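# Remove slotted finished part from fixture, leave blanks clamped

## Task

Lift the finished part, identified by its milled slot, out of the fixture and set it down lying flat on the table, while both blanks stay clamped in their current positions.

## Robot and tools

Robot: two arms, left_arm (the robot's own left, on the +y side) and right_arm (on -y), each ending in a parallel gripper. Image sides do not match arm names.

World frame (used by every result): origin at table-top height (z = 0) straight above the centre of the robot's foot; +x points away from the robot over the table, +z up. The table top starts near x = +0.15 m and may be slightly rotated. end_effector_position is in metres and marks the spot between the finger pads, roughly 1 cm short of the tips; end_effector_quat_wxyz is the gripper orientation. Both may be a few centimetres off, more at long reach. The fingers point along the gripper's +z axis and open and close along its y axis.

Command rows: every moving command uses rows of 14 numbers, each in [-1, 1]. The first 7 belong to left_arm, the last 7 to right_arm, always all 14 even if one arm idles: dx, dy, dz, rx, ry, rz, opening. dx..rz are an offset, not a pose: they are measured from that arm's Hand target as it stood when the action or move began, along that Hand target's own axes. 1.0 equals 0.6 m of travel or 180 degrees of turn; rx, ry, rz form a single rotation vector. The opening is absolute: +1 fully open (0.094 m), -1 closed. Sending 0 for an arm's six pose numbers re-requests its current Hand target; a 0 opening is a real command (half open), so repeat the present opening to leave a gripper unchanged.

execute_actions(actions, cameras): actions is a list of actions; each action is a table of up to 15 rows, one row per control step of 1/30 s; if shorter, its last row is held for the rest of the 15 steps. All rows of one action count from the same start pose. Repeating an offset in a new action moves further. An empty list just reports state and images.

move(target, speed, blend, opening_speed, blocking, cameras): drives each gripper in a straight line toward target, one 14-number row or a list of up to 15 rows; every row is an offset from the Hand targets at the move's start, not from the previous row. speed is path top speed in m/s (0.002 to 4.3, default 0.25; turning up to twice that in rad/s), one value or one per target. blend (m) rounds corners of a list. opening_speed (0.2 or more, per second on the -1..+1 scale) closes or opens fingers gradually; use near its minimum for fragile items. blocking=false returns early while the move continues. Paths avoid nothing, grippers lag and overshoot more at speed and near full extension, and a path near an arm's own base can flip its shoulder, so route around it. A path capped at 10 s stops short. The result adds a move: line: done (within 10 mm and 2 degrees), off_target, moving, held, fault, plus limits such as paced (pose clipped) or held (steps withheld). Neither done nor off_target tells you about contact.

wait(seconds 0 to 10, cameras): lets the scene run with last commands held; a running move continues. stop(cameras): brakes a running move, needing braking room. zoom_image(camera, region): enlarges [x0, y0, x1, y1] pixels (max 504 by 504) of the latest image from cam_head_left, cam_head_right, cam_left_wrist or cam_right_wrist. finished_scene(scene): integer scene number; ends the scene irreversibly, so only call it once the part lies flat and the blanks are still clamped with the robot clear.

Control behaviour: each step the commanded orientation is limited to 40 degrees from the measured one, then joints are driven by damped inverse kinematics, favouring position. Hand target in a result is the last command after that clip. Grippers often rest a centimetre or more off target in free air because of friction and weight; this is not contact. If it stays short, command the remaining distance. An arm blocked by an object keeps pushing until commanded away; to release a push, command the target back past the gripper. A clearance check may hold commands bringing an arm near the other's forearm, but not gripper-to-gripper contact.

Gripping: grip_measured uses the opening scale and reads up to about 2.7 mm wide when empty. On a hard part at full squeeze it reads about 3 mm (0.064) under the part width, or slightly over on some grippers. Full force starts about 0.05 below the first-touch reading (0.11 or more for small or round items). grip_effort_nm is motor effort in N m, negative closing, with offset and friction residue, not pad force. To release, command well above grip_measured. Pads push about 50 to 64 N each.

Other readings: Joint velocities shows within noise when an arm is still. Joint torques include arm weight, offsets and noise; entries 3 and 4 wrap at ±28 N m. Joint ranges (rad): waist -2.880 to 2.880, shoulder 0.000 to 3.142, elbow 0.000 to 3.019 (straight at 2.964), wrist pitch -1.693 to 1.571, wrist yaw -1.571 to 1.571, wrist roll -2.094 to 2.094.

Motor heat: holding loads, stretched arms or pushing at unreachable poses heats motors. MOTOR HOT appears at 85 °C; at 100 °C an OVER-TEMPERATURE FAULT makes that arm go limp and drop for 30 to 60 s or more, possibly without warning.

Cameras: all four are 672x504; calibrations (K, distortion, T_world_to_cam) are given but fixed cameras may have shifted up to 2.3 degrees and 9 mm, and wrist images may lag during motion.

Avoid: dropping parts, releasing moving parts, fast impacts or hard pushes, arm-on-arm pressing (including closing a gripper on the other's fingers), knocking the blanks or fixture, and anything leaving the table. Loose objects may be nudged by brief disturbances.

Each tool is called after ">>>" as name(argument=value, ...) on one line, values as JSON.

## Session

>>> execute_actions(actions=[])

Scene clock: 0.00 s.
left_arm: end_effector_position=(+0.7039, +0.2061, +0.2195) grip_measured=+1.000 grip_effort_nm=n/a end_effector_quat_wxyz=(+0.316, +0.019, +0.945, +0.084) | right_arm: end_effector_position=(+0.4419, -0.0979, +0.3111) grip_measured=+1.000 grip_effort_nm=n/a end_effector_quat_wxyz=(+0.156, -0.496, +0.851, +0.073)
Joint positions: left_arm=[1.019 1.034 0.75 0.865 -0.612 0.405 0.094] | right_arm=[2.607 0.889 0.302 0.602 0.749 -1.065 0.094]
Joint velocities: within noise
Joint torques (N m): no reading
Heat: left arm: hottest shoulder 26 °C; right arm: hottest elbow 26 °C.
Hand target: left_arm +0.7067, +0.2066, +0.2215; +0.320, +0.017, +0.944, +0.084 | right_arm +0.4407, -0.0984, +0.3106; +0.155, -0.497, +0.851, +0.073
Tool commands: left_gripper/opening=+1.0 right_gripper/opening=+1.0
camera_calibration:
cam_left_wrist: T_world_to_cam=[[0.0162757, -0.983221, -0.181691, 0.231548], [-0.999183, -0.00927268, -0.0393268, 0.721737], [0.0369821, 0.182183, -0.982569, 0.272944], [0, 0, 0, 1]] pos_world=[0.707284, 0.18463, 0.33864]
cam_right_wrist: T_world_to_cam=[[0.873459, -0.486714, 0.0133724, -0.435224], [-0.470364, -0.836385, 0.281458, 0.0446524], [-0.125805, -0.252132, -0.95948, 0.450837], [0, 0, 0, 1]] pos_world=[0.457871, -0.0608127, 0.425822]

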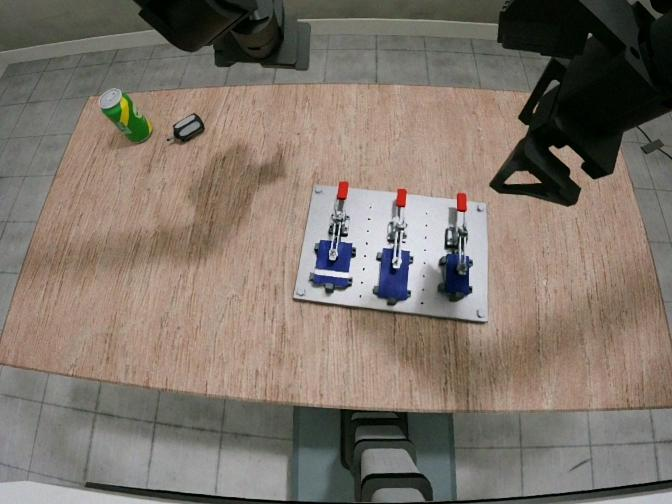

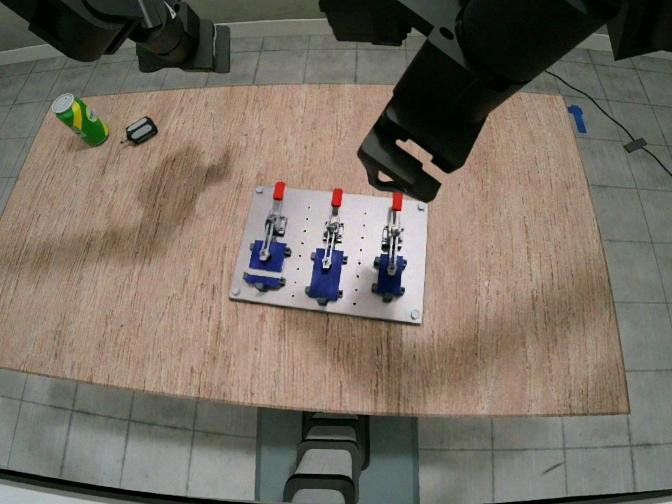

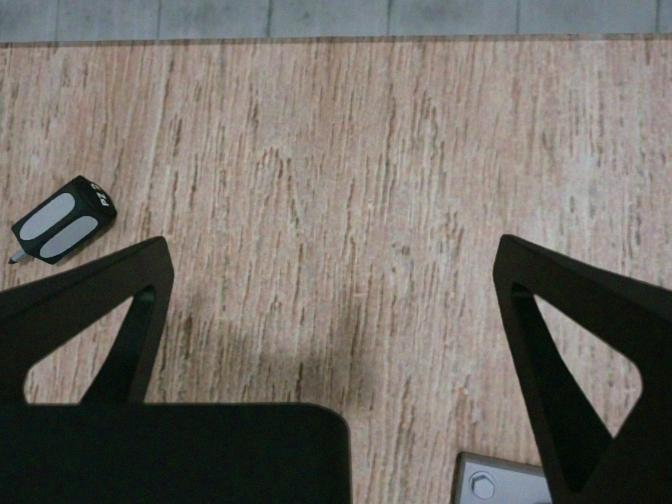

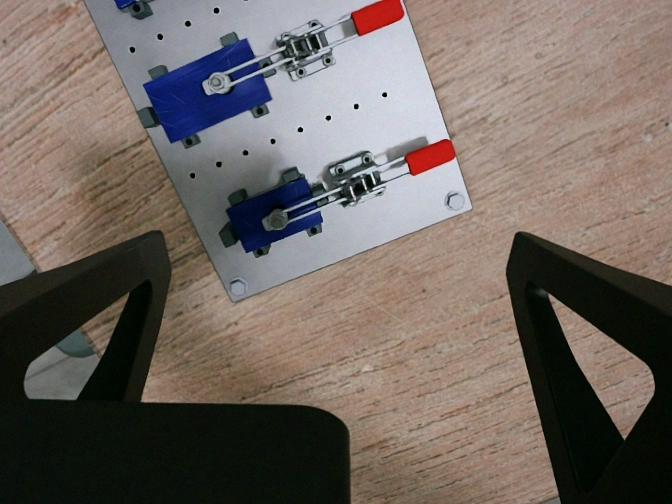

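>>> move(target=[[0.1983,-0.192,-0.0412,0.06,0.3704,0.0405,0.0,0.259,-0.194,-0.086,0,0,0,0.5],[0.307,-0.231,-0.001,0.06,0.3704,0.0405,0.0,0.259,-0.194,-0.086,0,0,0,0.5]], speed=[0.35,0.2], blend=[0.02,0], cameras=["cam_head_left","cam_left_wrist"])

Scene clock: 54.73 s.
left_arm: end_effector_position=(+0.5577, +0.0780, +0.0949) grip_measured=+0.003 grip_effort_nm=-0.188 end_effector_quat_wxyz=(-0.263, +0.064, +0.963, +0.007) | right_arm: end_effector_position=(+0.4556, -0.2948, +0.3106) grip_measured=+0.501 grip_effort_nm=-0.090 end_effector_quat_wxyz=(+0.156, -0.500, +0.848, +0.077)
Joint positions: left_arm=[0.948 1.452 1.414 -0.809 -0.51 -0.313 0.047] | right_arm=[1.558 0.205 0.208 0.004 -0.309 -1.062 0.071]
Joint velocities: within noise
Joint torques (N m): left_arm=[-4.84 -11.16 1.05 -0.31 0.21 -0.04] | right_arm=[-0.5 -4.19 3.54 0.24 -0.34 0.01]
Heat: left arm: hottest shoulder 28 °C; right arm: hottest elbow 26 °C.
Hand target: left_arm +0.5630, +0.0857, +0.0879; -0.259, +0.053, +0.964, +0.014 | right_arm +0.4608, -0.2983, +0.3107; +0.155, -0.497, +0.851, +0.073
Off the commanded pose: left_arm 0.012 m, 2 deg | right_arm 0.006 m, 1 deg.
move: off_target (left_arm)
camera_calibration:
cam_left_wrist: T_world_to_cam=[[-0.137128, -0.99043, 0.0156402, 0.152784], [-0.411896, 0.0713737, 0.908431, 0.145717], [-0.900854, 0.118129, -0.417742, 0.653673], [0, 0, 0, 1]] pos_world=[0.669835, 0.0637033, 0.138304]
Images, in order (width x height): cam_head_left 672x504, cam_left_wrist 672x504.

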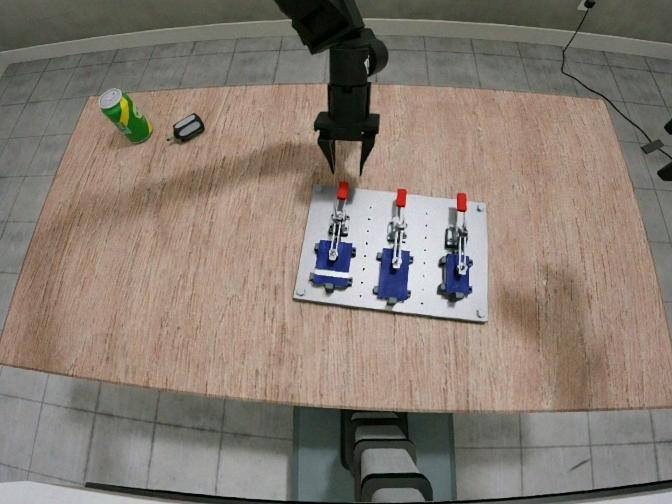

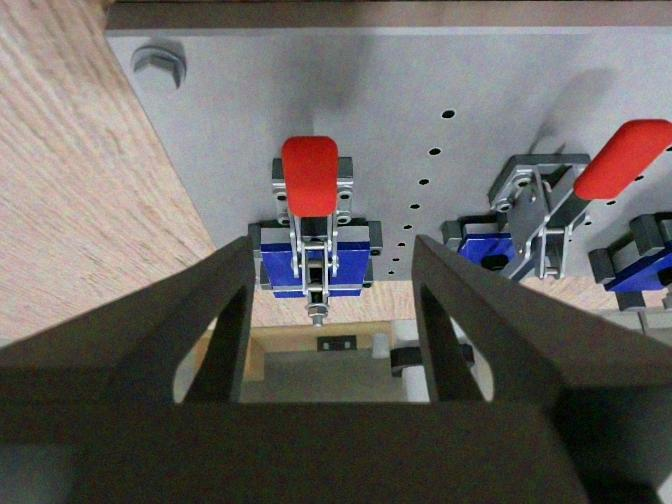

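>>> move(target=[[-0.0158,0.014,0.0889,0,0,0,0.0,0,0,0,0,0,0,0.5],[-0.0158,0.014,0.0889,0,0,0,-0.75,0,0,0,0,0,0,0.5]], speed=0.12, opening_speed=1.5, cameras=["cam_left_wrist"])

Scene clock: 85.53 s.
left_arm: end_effector_position=(+0.5436, +0.0868, +0.0449) grip_measured=-0.616 grip_effort_nm=-1.087 end_effector_quat_wxyz=(-0.262, +0.056, +0.964, +0.004) | right_arm: end_effector_position=(+0.4556, -0.2949, +0.3106) grip_measured=+0.501 grip_effort_nm=-0.085 end_effector_quat_wxyz=(+0.156, -0.500, +0.848, +0.077)
Joint positions: left_arm=[1.018 1.536 1.44 -0.717 -0.455 -0.265 0.018] | right_arm=[1.558 0.205 0.208 0.004 -0.309 -1.061 0.071]
Joint velocities: within noise
Joint torques (N m): left_arm=[-4.89 -11.52 0.51 -0.44 -0.11 0.06] | right_arm=[-0.44 -4.25 3.59 0.2 -0.31 0.03]
Heat: left arm: hottest shoulder 28 °C; right arm: hottest elbow 26 °C.
Hand target: left_arm +0.5456, +0.0960, +0.0370; -0.259, +0.053, +0.964, +0.014 | right_arm +0.4608, -0.2983, +0.3107; +0.155, -0.497, +0.851, +0.072
Off the commanded pose: left_arm 0.012 m, 1 deg | right_arm 0.006 m, 1 deg.
move: off_target (left_arm); target 2's new opening was sent with left_arm's hand 0.011 m and 1 deg from that target
camera_calibration:
cam_left_wrist: T_world_to_cam=[[-0.119657, -0.992679, 0.0164577, 0.150923], [-0.416589, 0.0652485, 0.90675, 0.187894], [-0.901186, 0.101643, -0.421347, 0.620755], [0, 0, 0, 1]] pos_world=[0.655749, 0.0744629, 0.0886959]
Images, in order (width x height): cam_left_wrist 672x504.

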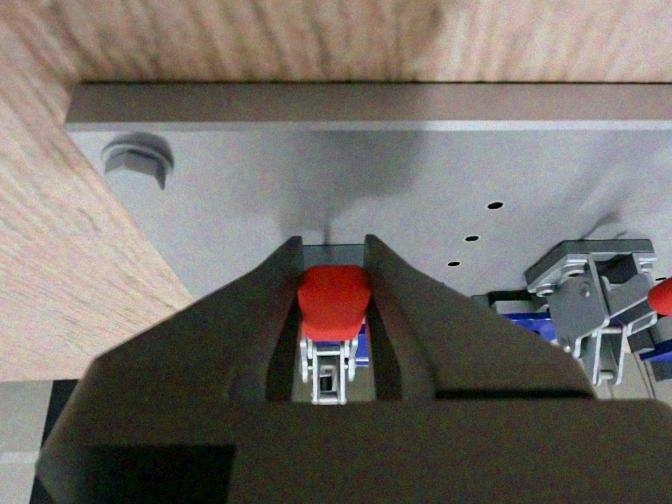

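>>> move(target=[[0.0539,-0.004,-0.0476,0,0,0,-0.75,0,0,0,0,0,0,0.5],[0.1092,-0.005,-0.0544,0,-0.055,0,-0.75,0,0,0,0,0,0,0.5],[0.1659,-0.005,-0.0378,0,-0.111,0,-0.75,0,0,0,0,0,0,0.5],[0.2216,-0.005,0.0088,0,-0.1667,0,-0.75,0,0,0,0,0,0,0.5]], speed=0.1, blend=[0.01,0.01,0.01,0], cameras=["cam_head_left","cam_left_wrist"])

Scene clock: 120.90 s.
left_arm: end_effector_position=(+0.4905, +0.0954, +0.0863) grip_measured=-0.616 grip_effort_nm=-1.092 end_effector_quat_wxyz=(+0.048, +0.031, +0.998, -0.009) | right_arm: end_effector_position=(+0.4556, -0.2949, +0.3106) grip_measured=+0.501 grip_effort_nm=-0.090 end_effector_quat_wxyz=(+0.156, -0.500, +0.848, +0.077)
Joint positions: left_arm=[0.949 1.434 0.8 0.526 -0.596 0.023 0.018] | right_arm=[1.558 0.205 0.208 0.004 -0.309 -1.061 0.071]
Joint velocities: within noise
Joint torques (N m): left_arm=[-6.12 -7.65 -9.76 -0.09 -1.02 -0.19] | right_arm=[-0.38 -4.37 3.58 0.18 -0.3 0.07]
Heat: left arm: hottest shoulder 28 °C; right arm: hottest elbow 27 °C.
Hand target: left_arm +0.4281, +0.1058, +0.0990; +0.000, +0.054, +0.999, +0.000 | right_arm +0.4608, -0.2983, +0.3107; +0.155, -0.497, +0.851, +0.072
Off the commanded pose: left_arm 0.064 m, 6 deg | right_arm 0.006 m, 1 deg.
move: off_target (left_arm)
camera_calibration:
cam_left_wrist: T_world_to_cam=[[-0.0694939, -0.99757, 0.00490073, 0.129294], [-0.869901, 0.0630033, 0.489186, 0.386288], [-0.488306, 0.0297323, -0.872166, 0.432824], [0, 0, 0, 1]] pos_world=[0.556368, 0.0917734, 0.187894]
Images, in order (width x height): cam_head_left 672x504, cam_left_wrist 672x504.

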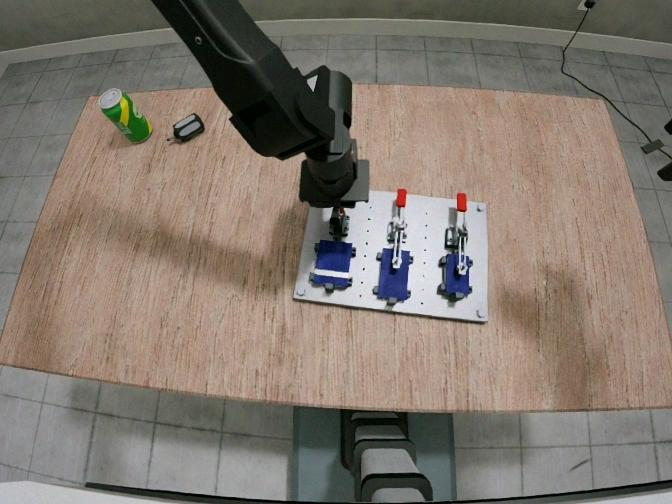

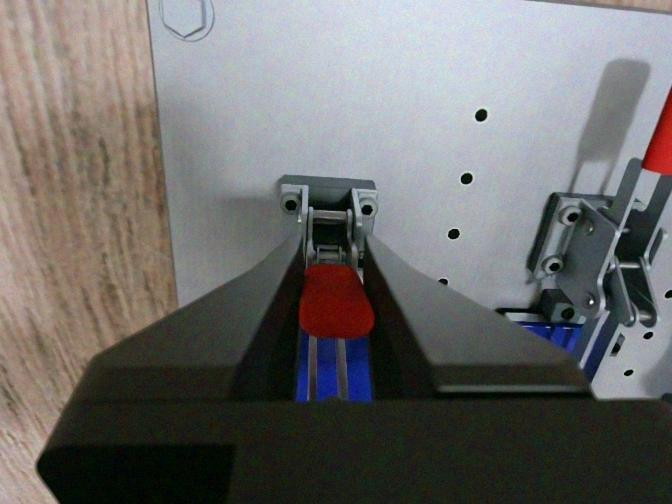

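>>> move(target=[[-0.1,-0.004,0.018,0,0,0,-0.75,0,0,0,0,0,0,0.5],[-0.1,-0.004,0.018,0,0,0,0.0,0,0,0,0,0,0,0.5],[-0.1,-0.004,-0.124,0,0,0,0.0,0,0,0,0,0,0,0.5],[0.0592,-0.0104,-0.07,0,-0.111,0,0.0,0,0,0,0,0,0,0.5],[0.0592,-0.0104,-0.065,0,-0.111,0,0.5,0,0,0,0,0,0,0.5]], speed=[0.15,0.15,0.2,0.2,0.2], opening_speed=2.5, cameras=["cam_head_left","cam_left_wrist"])

Scene clock: 140.30 s.
left_arm: end_effector_position=(+0.3988, +0.0913, +0.1416) grip_measured=+0.497 grip_effort_nm=0.076 end_effector_quat_wxyz=(+0.176, +0.043, +0.983, -0.021) | right_arm: end_effector_position=(+0.4556, -0.2949, +0.3106) grip_measured=+0.501 grip_effort_nm=-0.090 end_effector_quat_wxyz=(+0.156, -0.500, +0.848, +0.077)
Joint positions: left_arm=[0.849 1.72 0.535 1.395 -0.645 0.239 0.07] | right_arm=[1.558 0.205 0.208 0.004 -0.309 -1.061 0.071]
Joint velocities: within noise
Joint torques (N m): left_arm=[-4.42 -4.95 -5.67 1.62 0.22 0.18] | right_arm=[-0.32 -4.48 3.62 0.2 -0.33 0.08]
Heat: left arm: hottest shoulder 28 °C; right arm: hottest elbow 27 °C.
Hand target: left_arm +0.3921, +0.1035, +0.1381; +0.173, +0.054, +0.983, -0.010 | right_arm +0.4608, -0.2983, +0.3107; +0.155, -0.497, +0.851, +0.072
Off the commanded pose: left_arm 0.014 m, 2 deg | right_arm 0.006 m, 1 deg.
move: off_target (left_arm); target 5's new opening was sent with left_arm's hand 0.014 m and 2 deg from that target
camera_calibration:
cam_left_wrist: T_world_to_cam=[[-0.0953971, -0.99533, 0.0147222, 0.127336], [-0.963983, 0.0960611, 0.248008, 0.34842], [-0.248264, 0.00946728, -0.968646, 0.356165], [0, 0, 0, 1]] pos_world=[0.436442, 0.0898995, 0.256712]
Images, in order (width x height): cam_head_left 672x504, cam_left_wrist 672x504.

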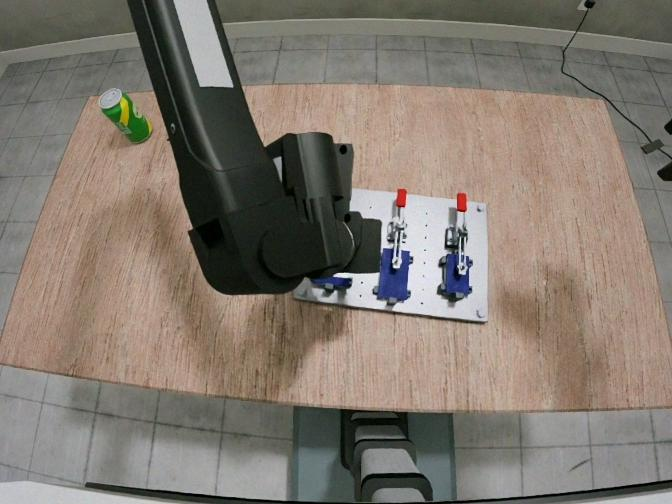

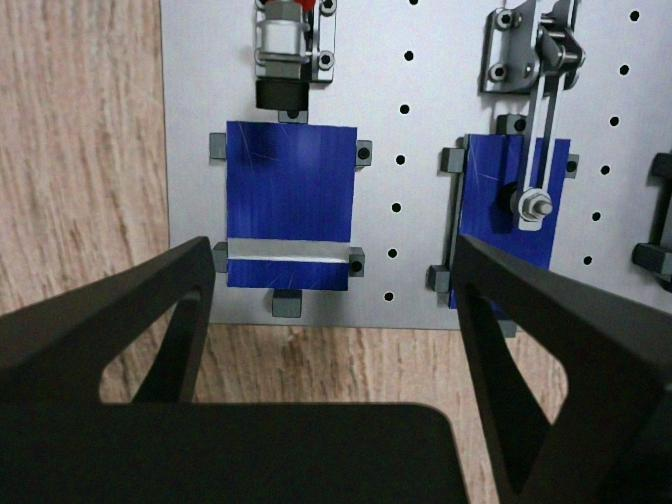

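>>> move(target=[0.0452,0.029,0.1612,0.0044,0,0.012,0.85,0,0,0,0,0,0,0.5], speed=0.12, cameras=["cam_left_wrist"])

Scene clock: 183.47 s.
left_arm: end_effector_position=(+0.4067, +0.1121, +0.0458) grip_measured=+0.847 grip_effort_nm=0.076 end_effector_quat_wxyz=(+0.180, +0.065, +0.981, -0.022) | right_arm: end_effector_position=(+0.4556, -0.2949, +0.3106) grip_measured=+0.501 grip_effort_nm=-0.090 end_effector_quat_wxyz=(+0.156, -0.500, +0.848, +0.077)
Joint positions: left_arm=[1.038 1.844 0.717 1.318 -0.45 0.24 0.087] | right_arm=[1.558 0.205 0.208 0.004 -0.309 -1.061 0.071]
Joint velocities: within noise
Joint torques (N m): left_arm=[-4.25 -5.36 -4.64 0.65 0.23 0.13] | right_arm=[-0.38 -4.84 3.41 0.12 -0.33 0.09]
Heat: left arm: hottest shoulder 27 °C; right arm: hottest elbow 27 °C.
Hand target: left_arm +0.4014, +0.1199, +0.0379; +0.173, +0.074, +0.982, -0.013 | right_arm +0.4608, -0.2983, +0.3107; +0.155, -0.497, +0.851, +0.072
Off the commanded pose: left_arm 0.012 m, 2 deg | right_arm 0.006 m, 1 deg.
move: off_target (left_arm)
camera_calibration:
cam_left_wrist: T_world_to_cam=[[-0.137651, -0.990446, 0.00825793, 0.167062], [-0.961102, 0.135579, 0.240627, 0.372504], [-0.239448, 0.0251859, -0.970582, 0.259866], [0, 0, 0, 1]] pos_world=[0.443235, 0.108417, 0.161207]
Images, in order (width x height): cam_left_wrist 672x504.

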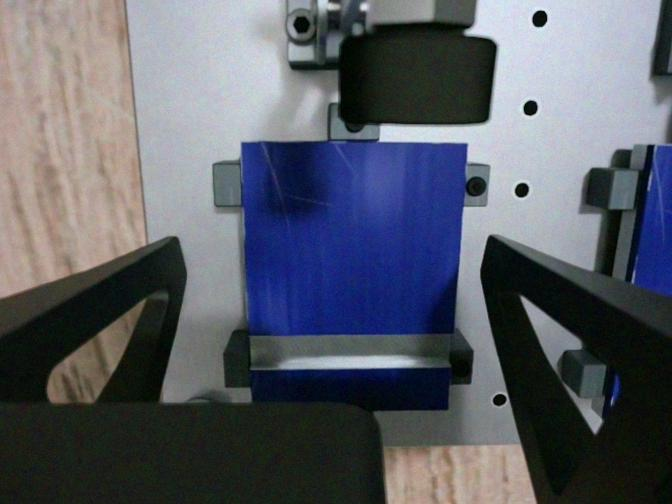

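>>> move(target=[[0.0055,-0.0183,0.0057,0,0,0,0.85,0,0,0,0,0,0,0.5],[0.0055,-0.0143,0.0057,0,0,0,0.06,0,0,0,0,0,0,0.5]], speed=0.12, opening_speed=0.7, cameras=["cam_left_wrist"])

Scene clock: 216.10 s.
left_arm: end_effector_position=(+0.4023, +0.1082, +0.0378) grip_measured=+0.299 grip_effort_nm=-1.087 end_effector_quat_wxyz=(+0.178, +0.066, +0.982, -0.020) | right_arm: end_effector_position=(+0.4556, -0.2949, +0.3106) grip_measured=+0.501 grip_effort_nm=-0.090 end_effector_quat_wxyz=(+0.156, -0.500, +0.848, +0.077)
Joint positions: left_arm=[1.038 1.87 0.741 1.317 -0.453 0.241 0.061] | right_arm=[1.558 0.205 0.208 0.004 -0.309 -1.061 0.071]
Joint velocities: within noise
Joint torques (N m): left_arm=[-5.3 -5.71 -4.71 0.77 -0.14 0.15] | right_arm=[-0.56 -4.13 3.47 0.21 -0.32 0.08]
Heat: left arm: hottest shoulder 27 °C; right arm: hottest elbow 27 °C.
Hand target: left_arm +0.3984, +0.1117, +0.0335; +0.173, +0.073, +0.982, -0.013 | right_arm +0.4608, -0.2983, +0.3107; +0.155, -0.497, +0.851, +0.072
Off the commanded pose: left_arm 0.007 m, 1 deg | right_arm 0.006 m, 1 deg.
move: done
camera_calibration:
cam_left_wrist: T_world_to_cam=[[-0.139827, -0.99016, 0.00558715, 0.163775], [-0.959858, 0.136929, 0.244793, 0.369961], [-0.243149, 0.0288657, -0.969559, 0.25216], [0, 0, 0, 1]] pos_world=[0.439323, 0.104226, 0.153005]
Images, in order (width x height): cam_left_wrist 672x504.

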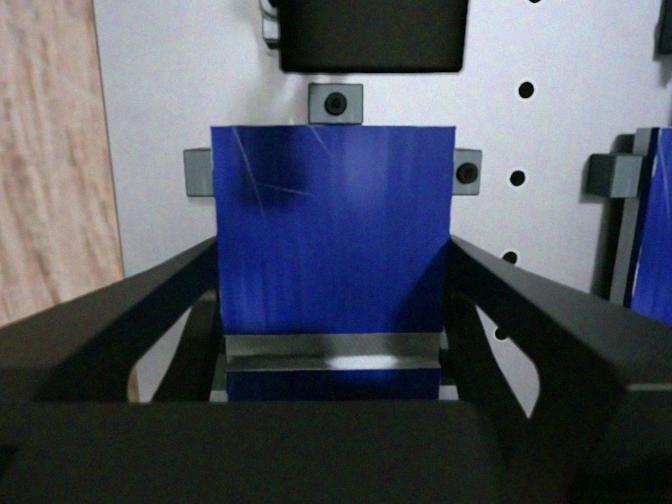

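>>> move(target=[[0,0,0,0,0,0,0.5,0,0,0,0,0,0,0.5],[-0.008,0,-0.0219,0,0,0,0.5,0,0,0,0,0,0,0.5]], speed=0.1, opening_speed=2, cameras=[])

Scene clock: 235.33 s.
left_arm: end_effector_position=(+0.4020, +0.1114, +0.0375) grip_measured=+0.497 grip_effort_nm=0.076 end_effector_quat_wxyz=(+0.176, +0.064, +0.982, -0.011) | right_arm: end_effector_position=(+0.4556, -0.2949, +0.3106) grip_measured=+0.501 grip_effort_nm=-0.090 end_effector_quat_wxyz=(+0.156, -0.500, +0.848, +0.077)
Joint positions: left_arm=[1.038 1.87 0.741 1.317 -0.471 0.241 0.07] | right_arm=[1.558 0.205 0.208 0.004 -0.309 -1.061 0.071]
Joint velocities: within noise
Joint torques (N m): left_arm=[-6.42 -7.24 -7.35 1.26 -0.05 0.17] | right_arm=[-0.38 -4.89 3.64 0.18 -0.34 0.05]
Heat: left arm: hottest shoulder 27 °C; right arm: hottest elbow 27 °C.
Hand target: left_arm +0.3985, +0.1117, +0.0475; +0.173, +0.073, +0.982, -0.013 | right_arm +0.4608, -0.2983, +0.3107; +0.155, -0.497, +0.851, +0.072
Off the commanded pose: left_arm 0.011 m, 1 deg | right_arm 0.006 m, 1 deg.
move: off_target (left_arm)
No camera images: "cameras" was empty.

>>> move(target=[-0.0046,-0.0067,-0.0125,0,0,0,0.5,0,0,0,0,0,0,0.5], speed=0.1, cameras=[])

Scene clock: 245.73 s.
left_arm: end_effector_position=(+0.4024, +0.1118, +0.0395) grip_measured=+0.498 grip_effort_nm=0.066 end_effector_quat_wxyz=(+0.176, +0.065, +0.982, -0.006) | right_arm: end_effector_position=(+0.4556, -0.2949, +0.3106) grip_measured=+0.501 grip_effort_nm=-0.090 end_effector_quat_wxyz=(+0.156, -0.500, +0.848, +0.077)
Joint positions: left_arm=[1.033 1.866 0.738 1.317 -0.486 0.245 0.07] | right_arm=[1.558 0.205 0.208 0.004 -0.309 -1.061 0.071]
Joint velocities: within noise
Joint torques (N m): left_arm=[-7.24 -7.36 -8.13 1.57 -0.12 0.15] | right_arm=[-0.09 -4.37 3.48 0.17 -0.32 0.08]
Heat: left arm: hottest shoulder 27 °C; right arm: hottest elbow 27 °C.
Hand target: left_arm +0.3978, +0.1078, +0.0554; +0.173, +0.073, +0.982, -0.013 | right_arm +0.4608, -0.2983, +0.3107; +0.155, -0.497, +0.851, +0.072
Off the commanded pose: left_arm 0.017 m, 1 deg | right_arm 0.006 m, 1 deg.
move: off_target (left_arm)
No camera images: "cameras" was empty.

>>> move(target=[[-0.0034,-0.003,-0.0094,0,0,0,0.5,0,0,0,0,0,0,0.5],[-0.0034,-0.003,-0.0094,0,0,0,0.06,0,0,0,0,0,0,0.5]], speed=0.1, opening_speed=0.8, cameras=["cam_left_wrist"])

Scene clock: 252.53 s.
left_arm: end_effector_position=(+0.4019, +0.1080, +0.0465) grip_measured=+0.262 grip_effort_nm=-1.092 end_effector_quat_wxyz=(+0.174, +0.066, +0.982, -0.007) | right_arm: end_effector_position=(+0.4556, -0.2949, +0.3106) grip_measured=+0.501 grip_effort_nm=-0.090 end_effector_quat_wxyz=(+0.156, -0.500, +0.848, +0.077)
Joint positions: left_arm=[1.018 1.856 0.725 1.317 -0.499 0.247 0.059] | right_arm=[1.558 0.205 0.208 0.004 -0.309 -1.061 0.071]
Joint velocities: within noise
Joint torques (N m): left_arm=[-7.18 -7.47 -7.99 1.74 -0.05 0.17] | right_arm=[-0.32 -4.19 3.63 0.08 -0.32 0.06]
Heat: left arm: hottest shoulder 27 °C; right arm: hottest elbow 27 °C.
Hand target: left_arm +0.3974, +0.1061, +0.0614; +0.173, +0.073, +0.982, -0.013 | right_arm +0.4608, -0.2983, +0.3107; +0.155, -0.497, +0.851, +0.072
Off the commanded pose: left_arm 0.016 m, 1 deg | right_arm 0.006 m, 1 deg.
move: off_target (left_arm); target 2's new opening was sent with left_arm's hand 0.018 m and 1 deg from that target
camera_calibration:
cam_left_wrist: T_world_to_cam=[[-0.134786, -0.990687, -0.0192911, 0.16262], [-0.959041, 0.125536, 0.25393, 0.367919], [-0.249143, 0.0527272, -0.96703, 0.260258], [0, 0, 0, 1]] pos_world=[0.43961, 0.101196, 0.161389]
Images, in order (width x height): cam_left_wrist 672x504.

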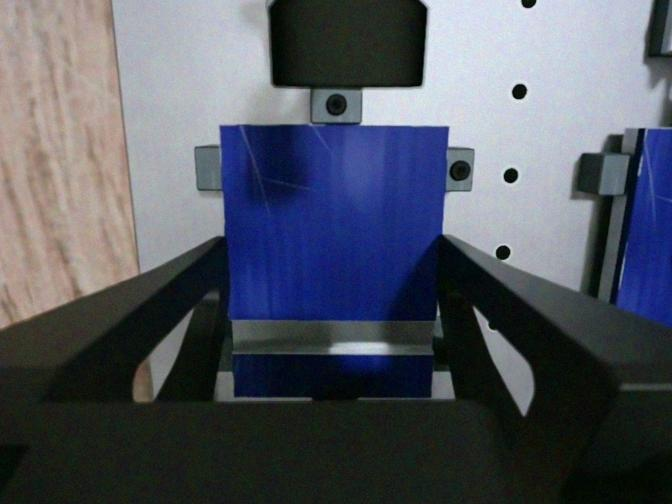

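>>> move(target=[[-0.0257,0,-0.0705,0,0,0,0.06,0,0,0,0,0,0,0.5],[0.0235,0,-0.1061,0,0,0,0.06,0,0,0,0,0,0,0.5],[0.0235,0.2383,-0.1061,0,0,0,0.06,0,0,0,0,0,0,0.5],[0.0759,0.2383,0.038,0,0,0,0.06,0,0,0,0,0,0,0.5]], speed=[0.12,0.15,0.22,0.12], blend=[0.005,0.015,0.02,0], cameras=["cam_head_left","cam_left_wrist"])

Scene clock: 281.33 s.
left_arm: end_effector_position=(+0.3890, +0.2453, +0.0282) grip_measured=+0.262 grip_effort_nm=-1.087 end_effector_quat_wxyz=(+0.180, +0.079, +0.980, -0.017) | right_arm: end_effector_position=(+0.4556, -0.2949, +0.3106) grip_measured=+0.501 grip_effort_nm=-0.095 end_effector_quat_wxyz=(+0.156, -0.500, +0.848, +0.077)
Joint positions: left_arm=[1.356 1.847 0.616 1.404 -0.142 0.21 0.059] | right_arm=[1.558 0.205 0.208 0.004 -0.309 -1.061 0.071]
Joint velocities: within noise
Joint torques (N m): left_arm=[-0.21 -5.71 -6.26 0.73 0.24 -0.14] | right_arm=[-0.44 -4.54 3.56 0.09 -0.32 0.04]
Heat: left arm: hottest shoulder 27 °C; right arm: hottest elbow 27 °C.
Hand target: left_arm +0.3842, +0.2527, +0.0244; +0.173, +0.073, +0.982, -0.013 | right_arm +0.4608, -0.2983, +0.3107; +0.155, -0.497, +0.851, +0.072
Off the commanded pose: left_arm 0.010 m, 1 deg | right_arm 0.006 m, 1 deg.
move: done
camera_calibration:
cam_left_wrist: T_world_to_cam=[[-0.164942, -0.986284, -0.0061623, 0.306816], [-0.957207, 0.158567, 0.242099, 0.33447], [-0.237801, 0.045831, -0.970232, 0.229411], [0, 0, 0, 1]] pos_world=[0.425318, 0.239058, 0.143498]
Images, in order (width x height): cam_head_left 672x504, cam_left_wrist 672x504.

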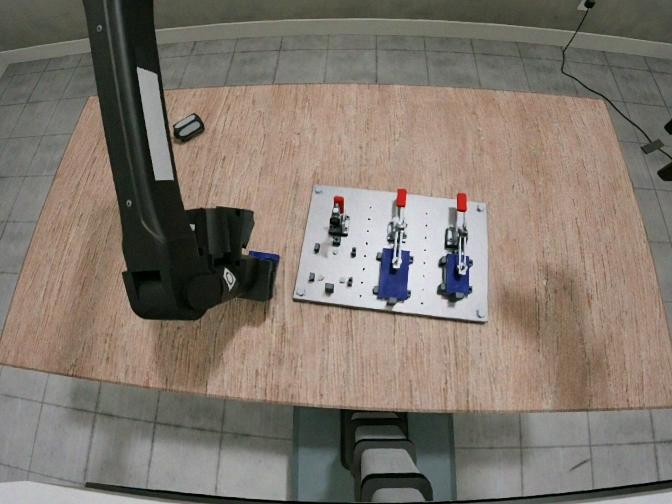

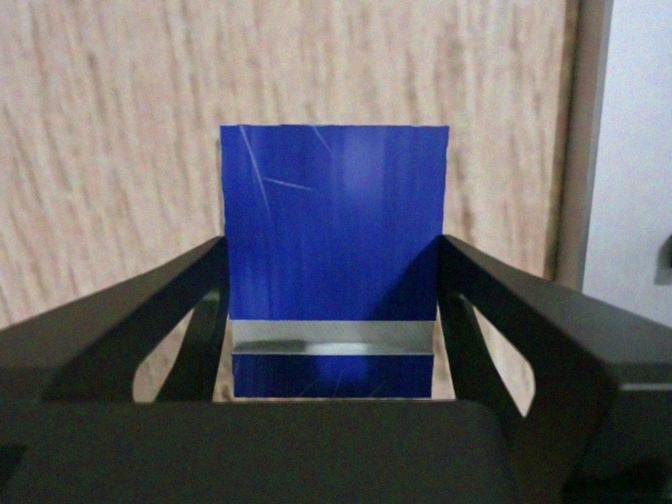

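>>> move(target=[0.0068,0,0.0188,0,0,0,0.06,0,0,0,0,0,0,0.5], speed=0.05, cameras=["cam_left_wrist"])

Scene clock: 288.63 s.
left_arm: end_effector_position=(+0.3893, +0.2449, +0.0270) grip_measured=+0.262 grip_effort_nm=-1.092 end_effector_quat_wxyz=(+0.180, +0.079, +0.980, -0.017) | right_arm: end_effector_position=(+0.4556, -0.2949, +0.3106) grip_measured=+0.501 grip_effort_nm=-0.090 end_effector_quat_wxyz=(+0.156, -0.500, +0.848, +0.077)
Joint positions: left_arm=[1.356 1.849 0.62 1.404 -0.141 0.21 0.059] | right_arm=[1.558 0.205 0.208 0.004 -0.309 -1.061 0.071]
Joint velocities: within noise
Joint torques (N m): left_arm=[-0.09 -4.37 -3.97 0.38 0.44 -0.13] | right_arm=[0.03 -4.07 3.63 0.2 -0.31 0.05]
Heat: left arm: hottest shoulder 27 °C; right arm: hottest elbow 27 °C.
Hand target: left_arm +0.3843, +0.2525, +0.0125; +0.173, +0.073, +0.982, -0.013 | right_arm +0.4608, -0.2983, +0.3107; +0.155, -0.497, +0.851, +0.072
Off the commanded pose: left_arm 0.017 m, 1 deg | right_arm 0.006 m, 1 deg.
move: off_target (left_arm)
camera_calibration:
cam_left_wrist: T_world_to_cam=[[-0.164602, -0.986345, -0.00552045, 0.306323], [-0.957537, 0.158447, 0.24087, 0.335347], [-0.236706, 0.0449338, -0.970542, 0.228102], [0, 0, 0, 1]] pos_world=[0.425521, 0.238756, 0.142298]
Images, in order (width x height): cam_left_wrist 672x504.

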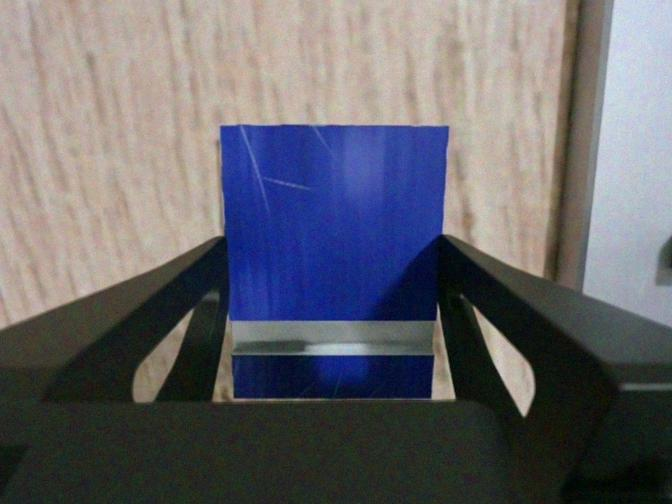

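>>> move(target=[[-0.0057,0,-0.0157,0,0,0,0.06,0,0,0,0,0,0,0.5],[-0.0057,0,-0.0157,0,0,0,0.6,0,0,0,0,0,0,0.5],[-0.0741,0,-0.2036,0,0,0,0.6,0,0,0,0,0,0,0.5]], speed=[0.05,0.05,0.15], opening_speed=1.5, cameras=["cam_head_left","cam_left_wrist"])

Scene clock: 303.57 s.
left_arm: end_effector_position=(+0.3923, +0.2576, +0.1255) grip_measured=+0.597 grip_effort_nm=0.076 end_effector_quat_wxyz=(+0.179, +0.072, +0.981, -0.003) | right_arm: end_effector_position=(+0.4556, -0.2949, +0.3106) grip_measured=+0.501 grip_effort_nm=-0.090 end_effector_quat_wxyz=(+0.156, -0.500, +0.848, +0.077)
Joint positions: left_arm=[1.311 1.641 0.355 1.463 -0.215 0.21 0.075] | right_arm=[1.558 0.205 0.208 0.004 -0.309 -1.061 0.071]
Joint velocities: within noise
Joint torques (N m): left_arm=[-2.37 -7.53 -10.11 1.78 0.02 0.02] | right_arm=[-0.15 -4.78 3.59 0.25 -0.31 0.04]
Heat: left arm: hottest shoulder 27 °C; right arm: hottest elbow 27 °C.
Hand target: left_arm +0.3841, +0.2526, +0.1424; +0.173, +0.073, +0.982, -0.013 | right_arm +0.4608, -0.2983, +0.3107; +0.155, -0.497, +0.851, +0.072
Off the commanded pose: left_arm 0.019 m, 1 deg | right_arm 0.006 m, 1 deg.
move: off_target (left_arm)
camera_calibration:
cam_left_wrist: T_world_to_cam=[[-0.14636, -0.988781, -0.0298412, 0.316357], [-0.959989, 0.134688, 0.24552, 0.318916], [-0.238747, 0.0645815, -0.968932, 0.319468], [0, 0, 0, 1]] pos_world=[0.42873, 0.249222, 0.240683]
Images, in order (width x height): cam_head_left 672x504, cam_left_wrist 672x504.

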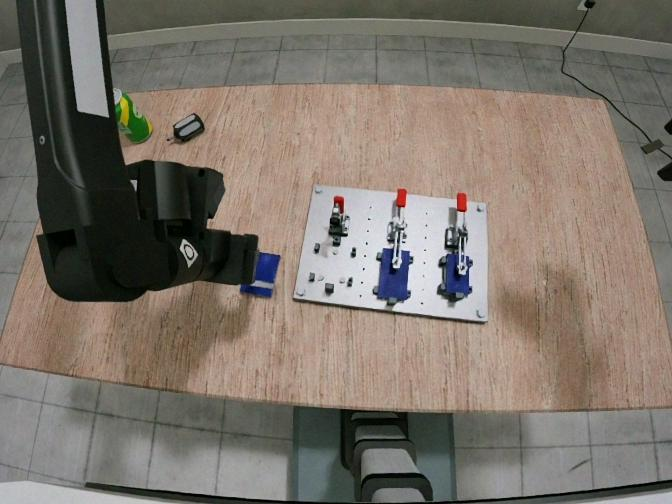

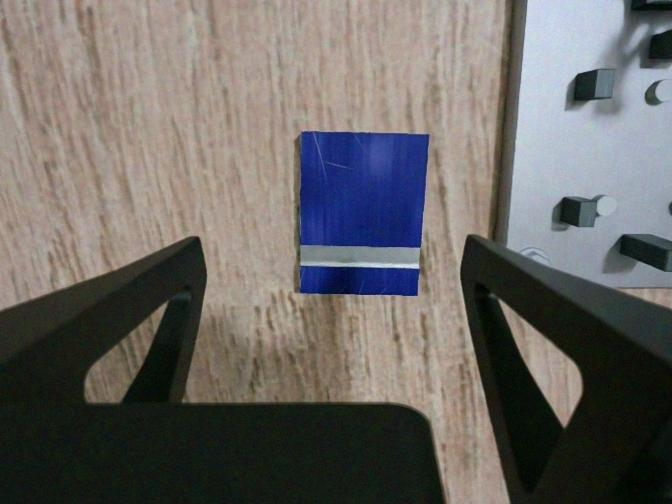

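Part lies flat on the table, and both blanks are still clamped.

>>> finished_scene(scene=3)

The scene is finished: the task was done.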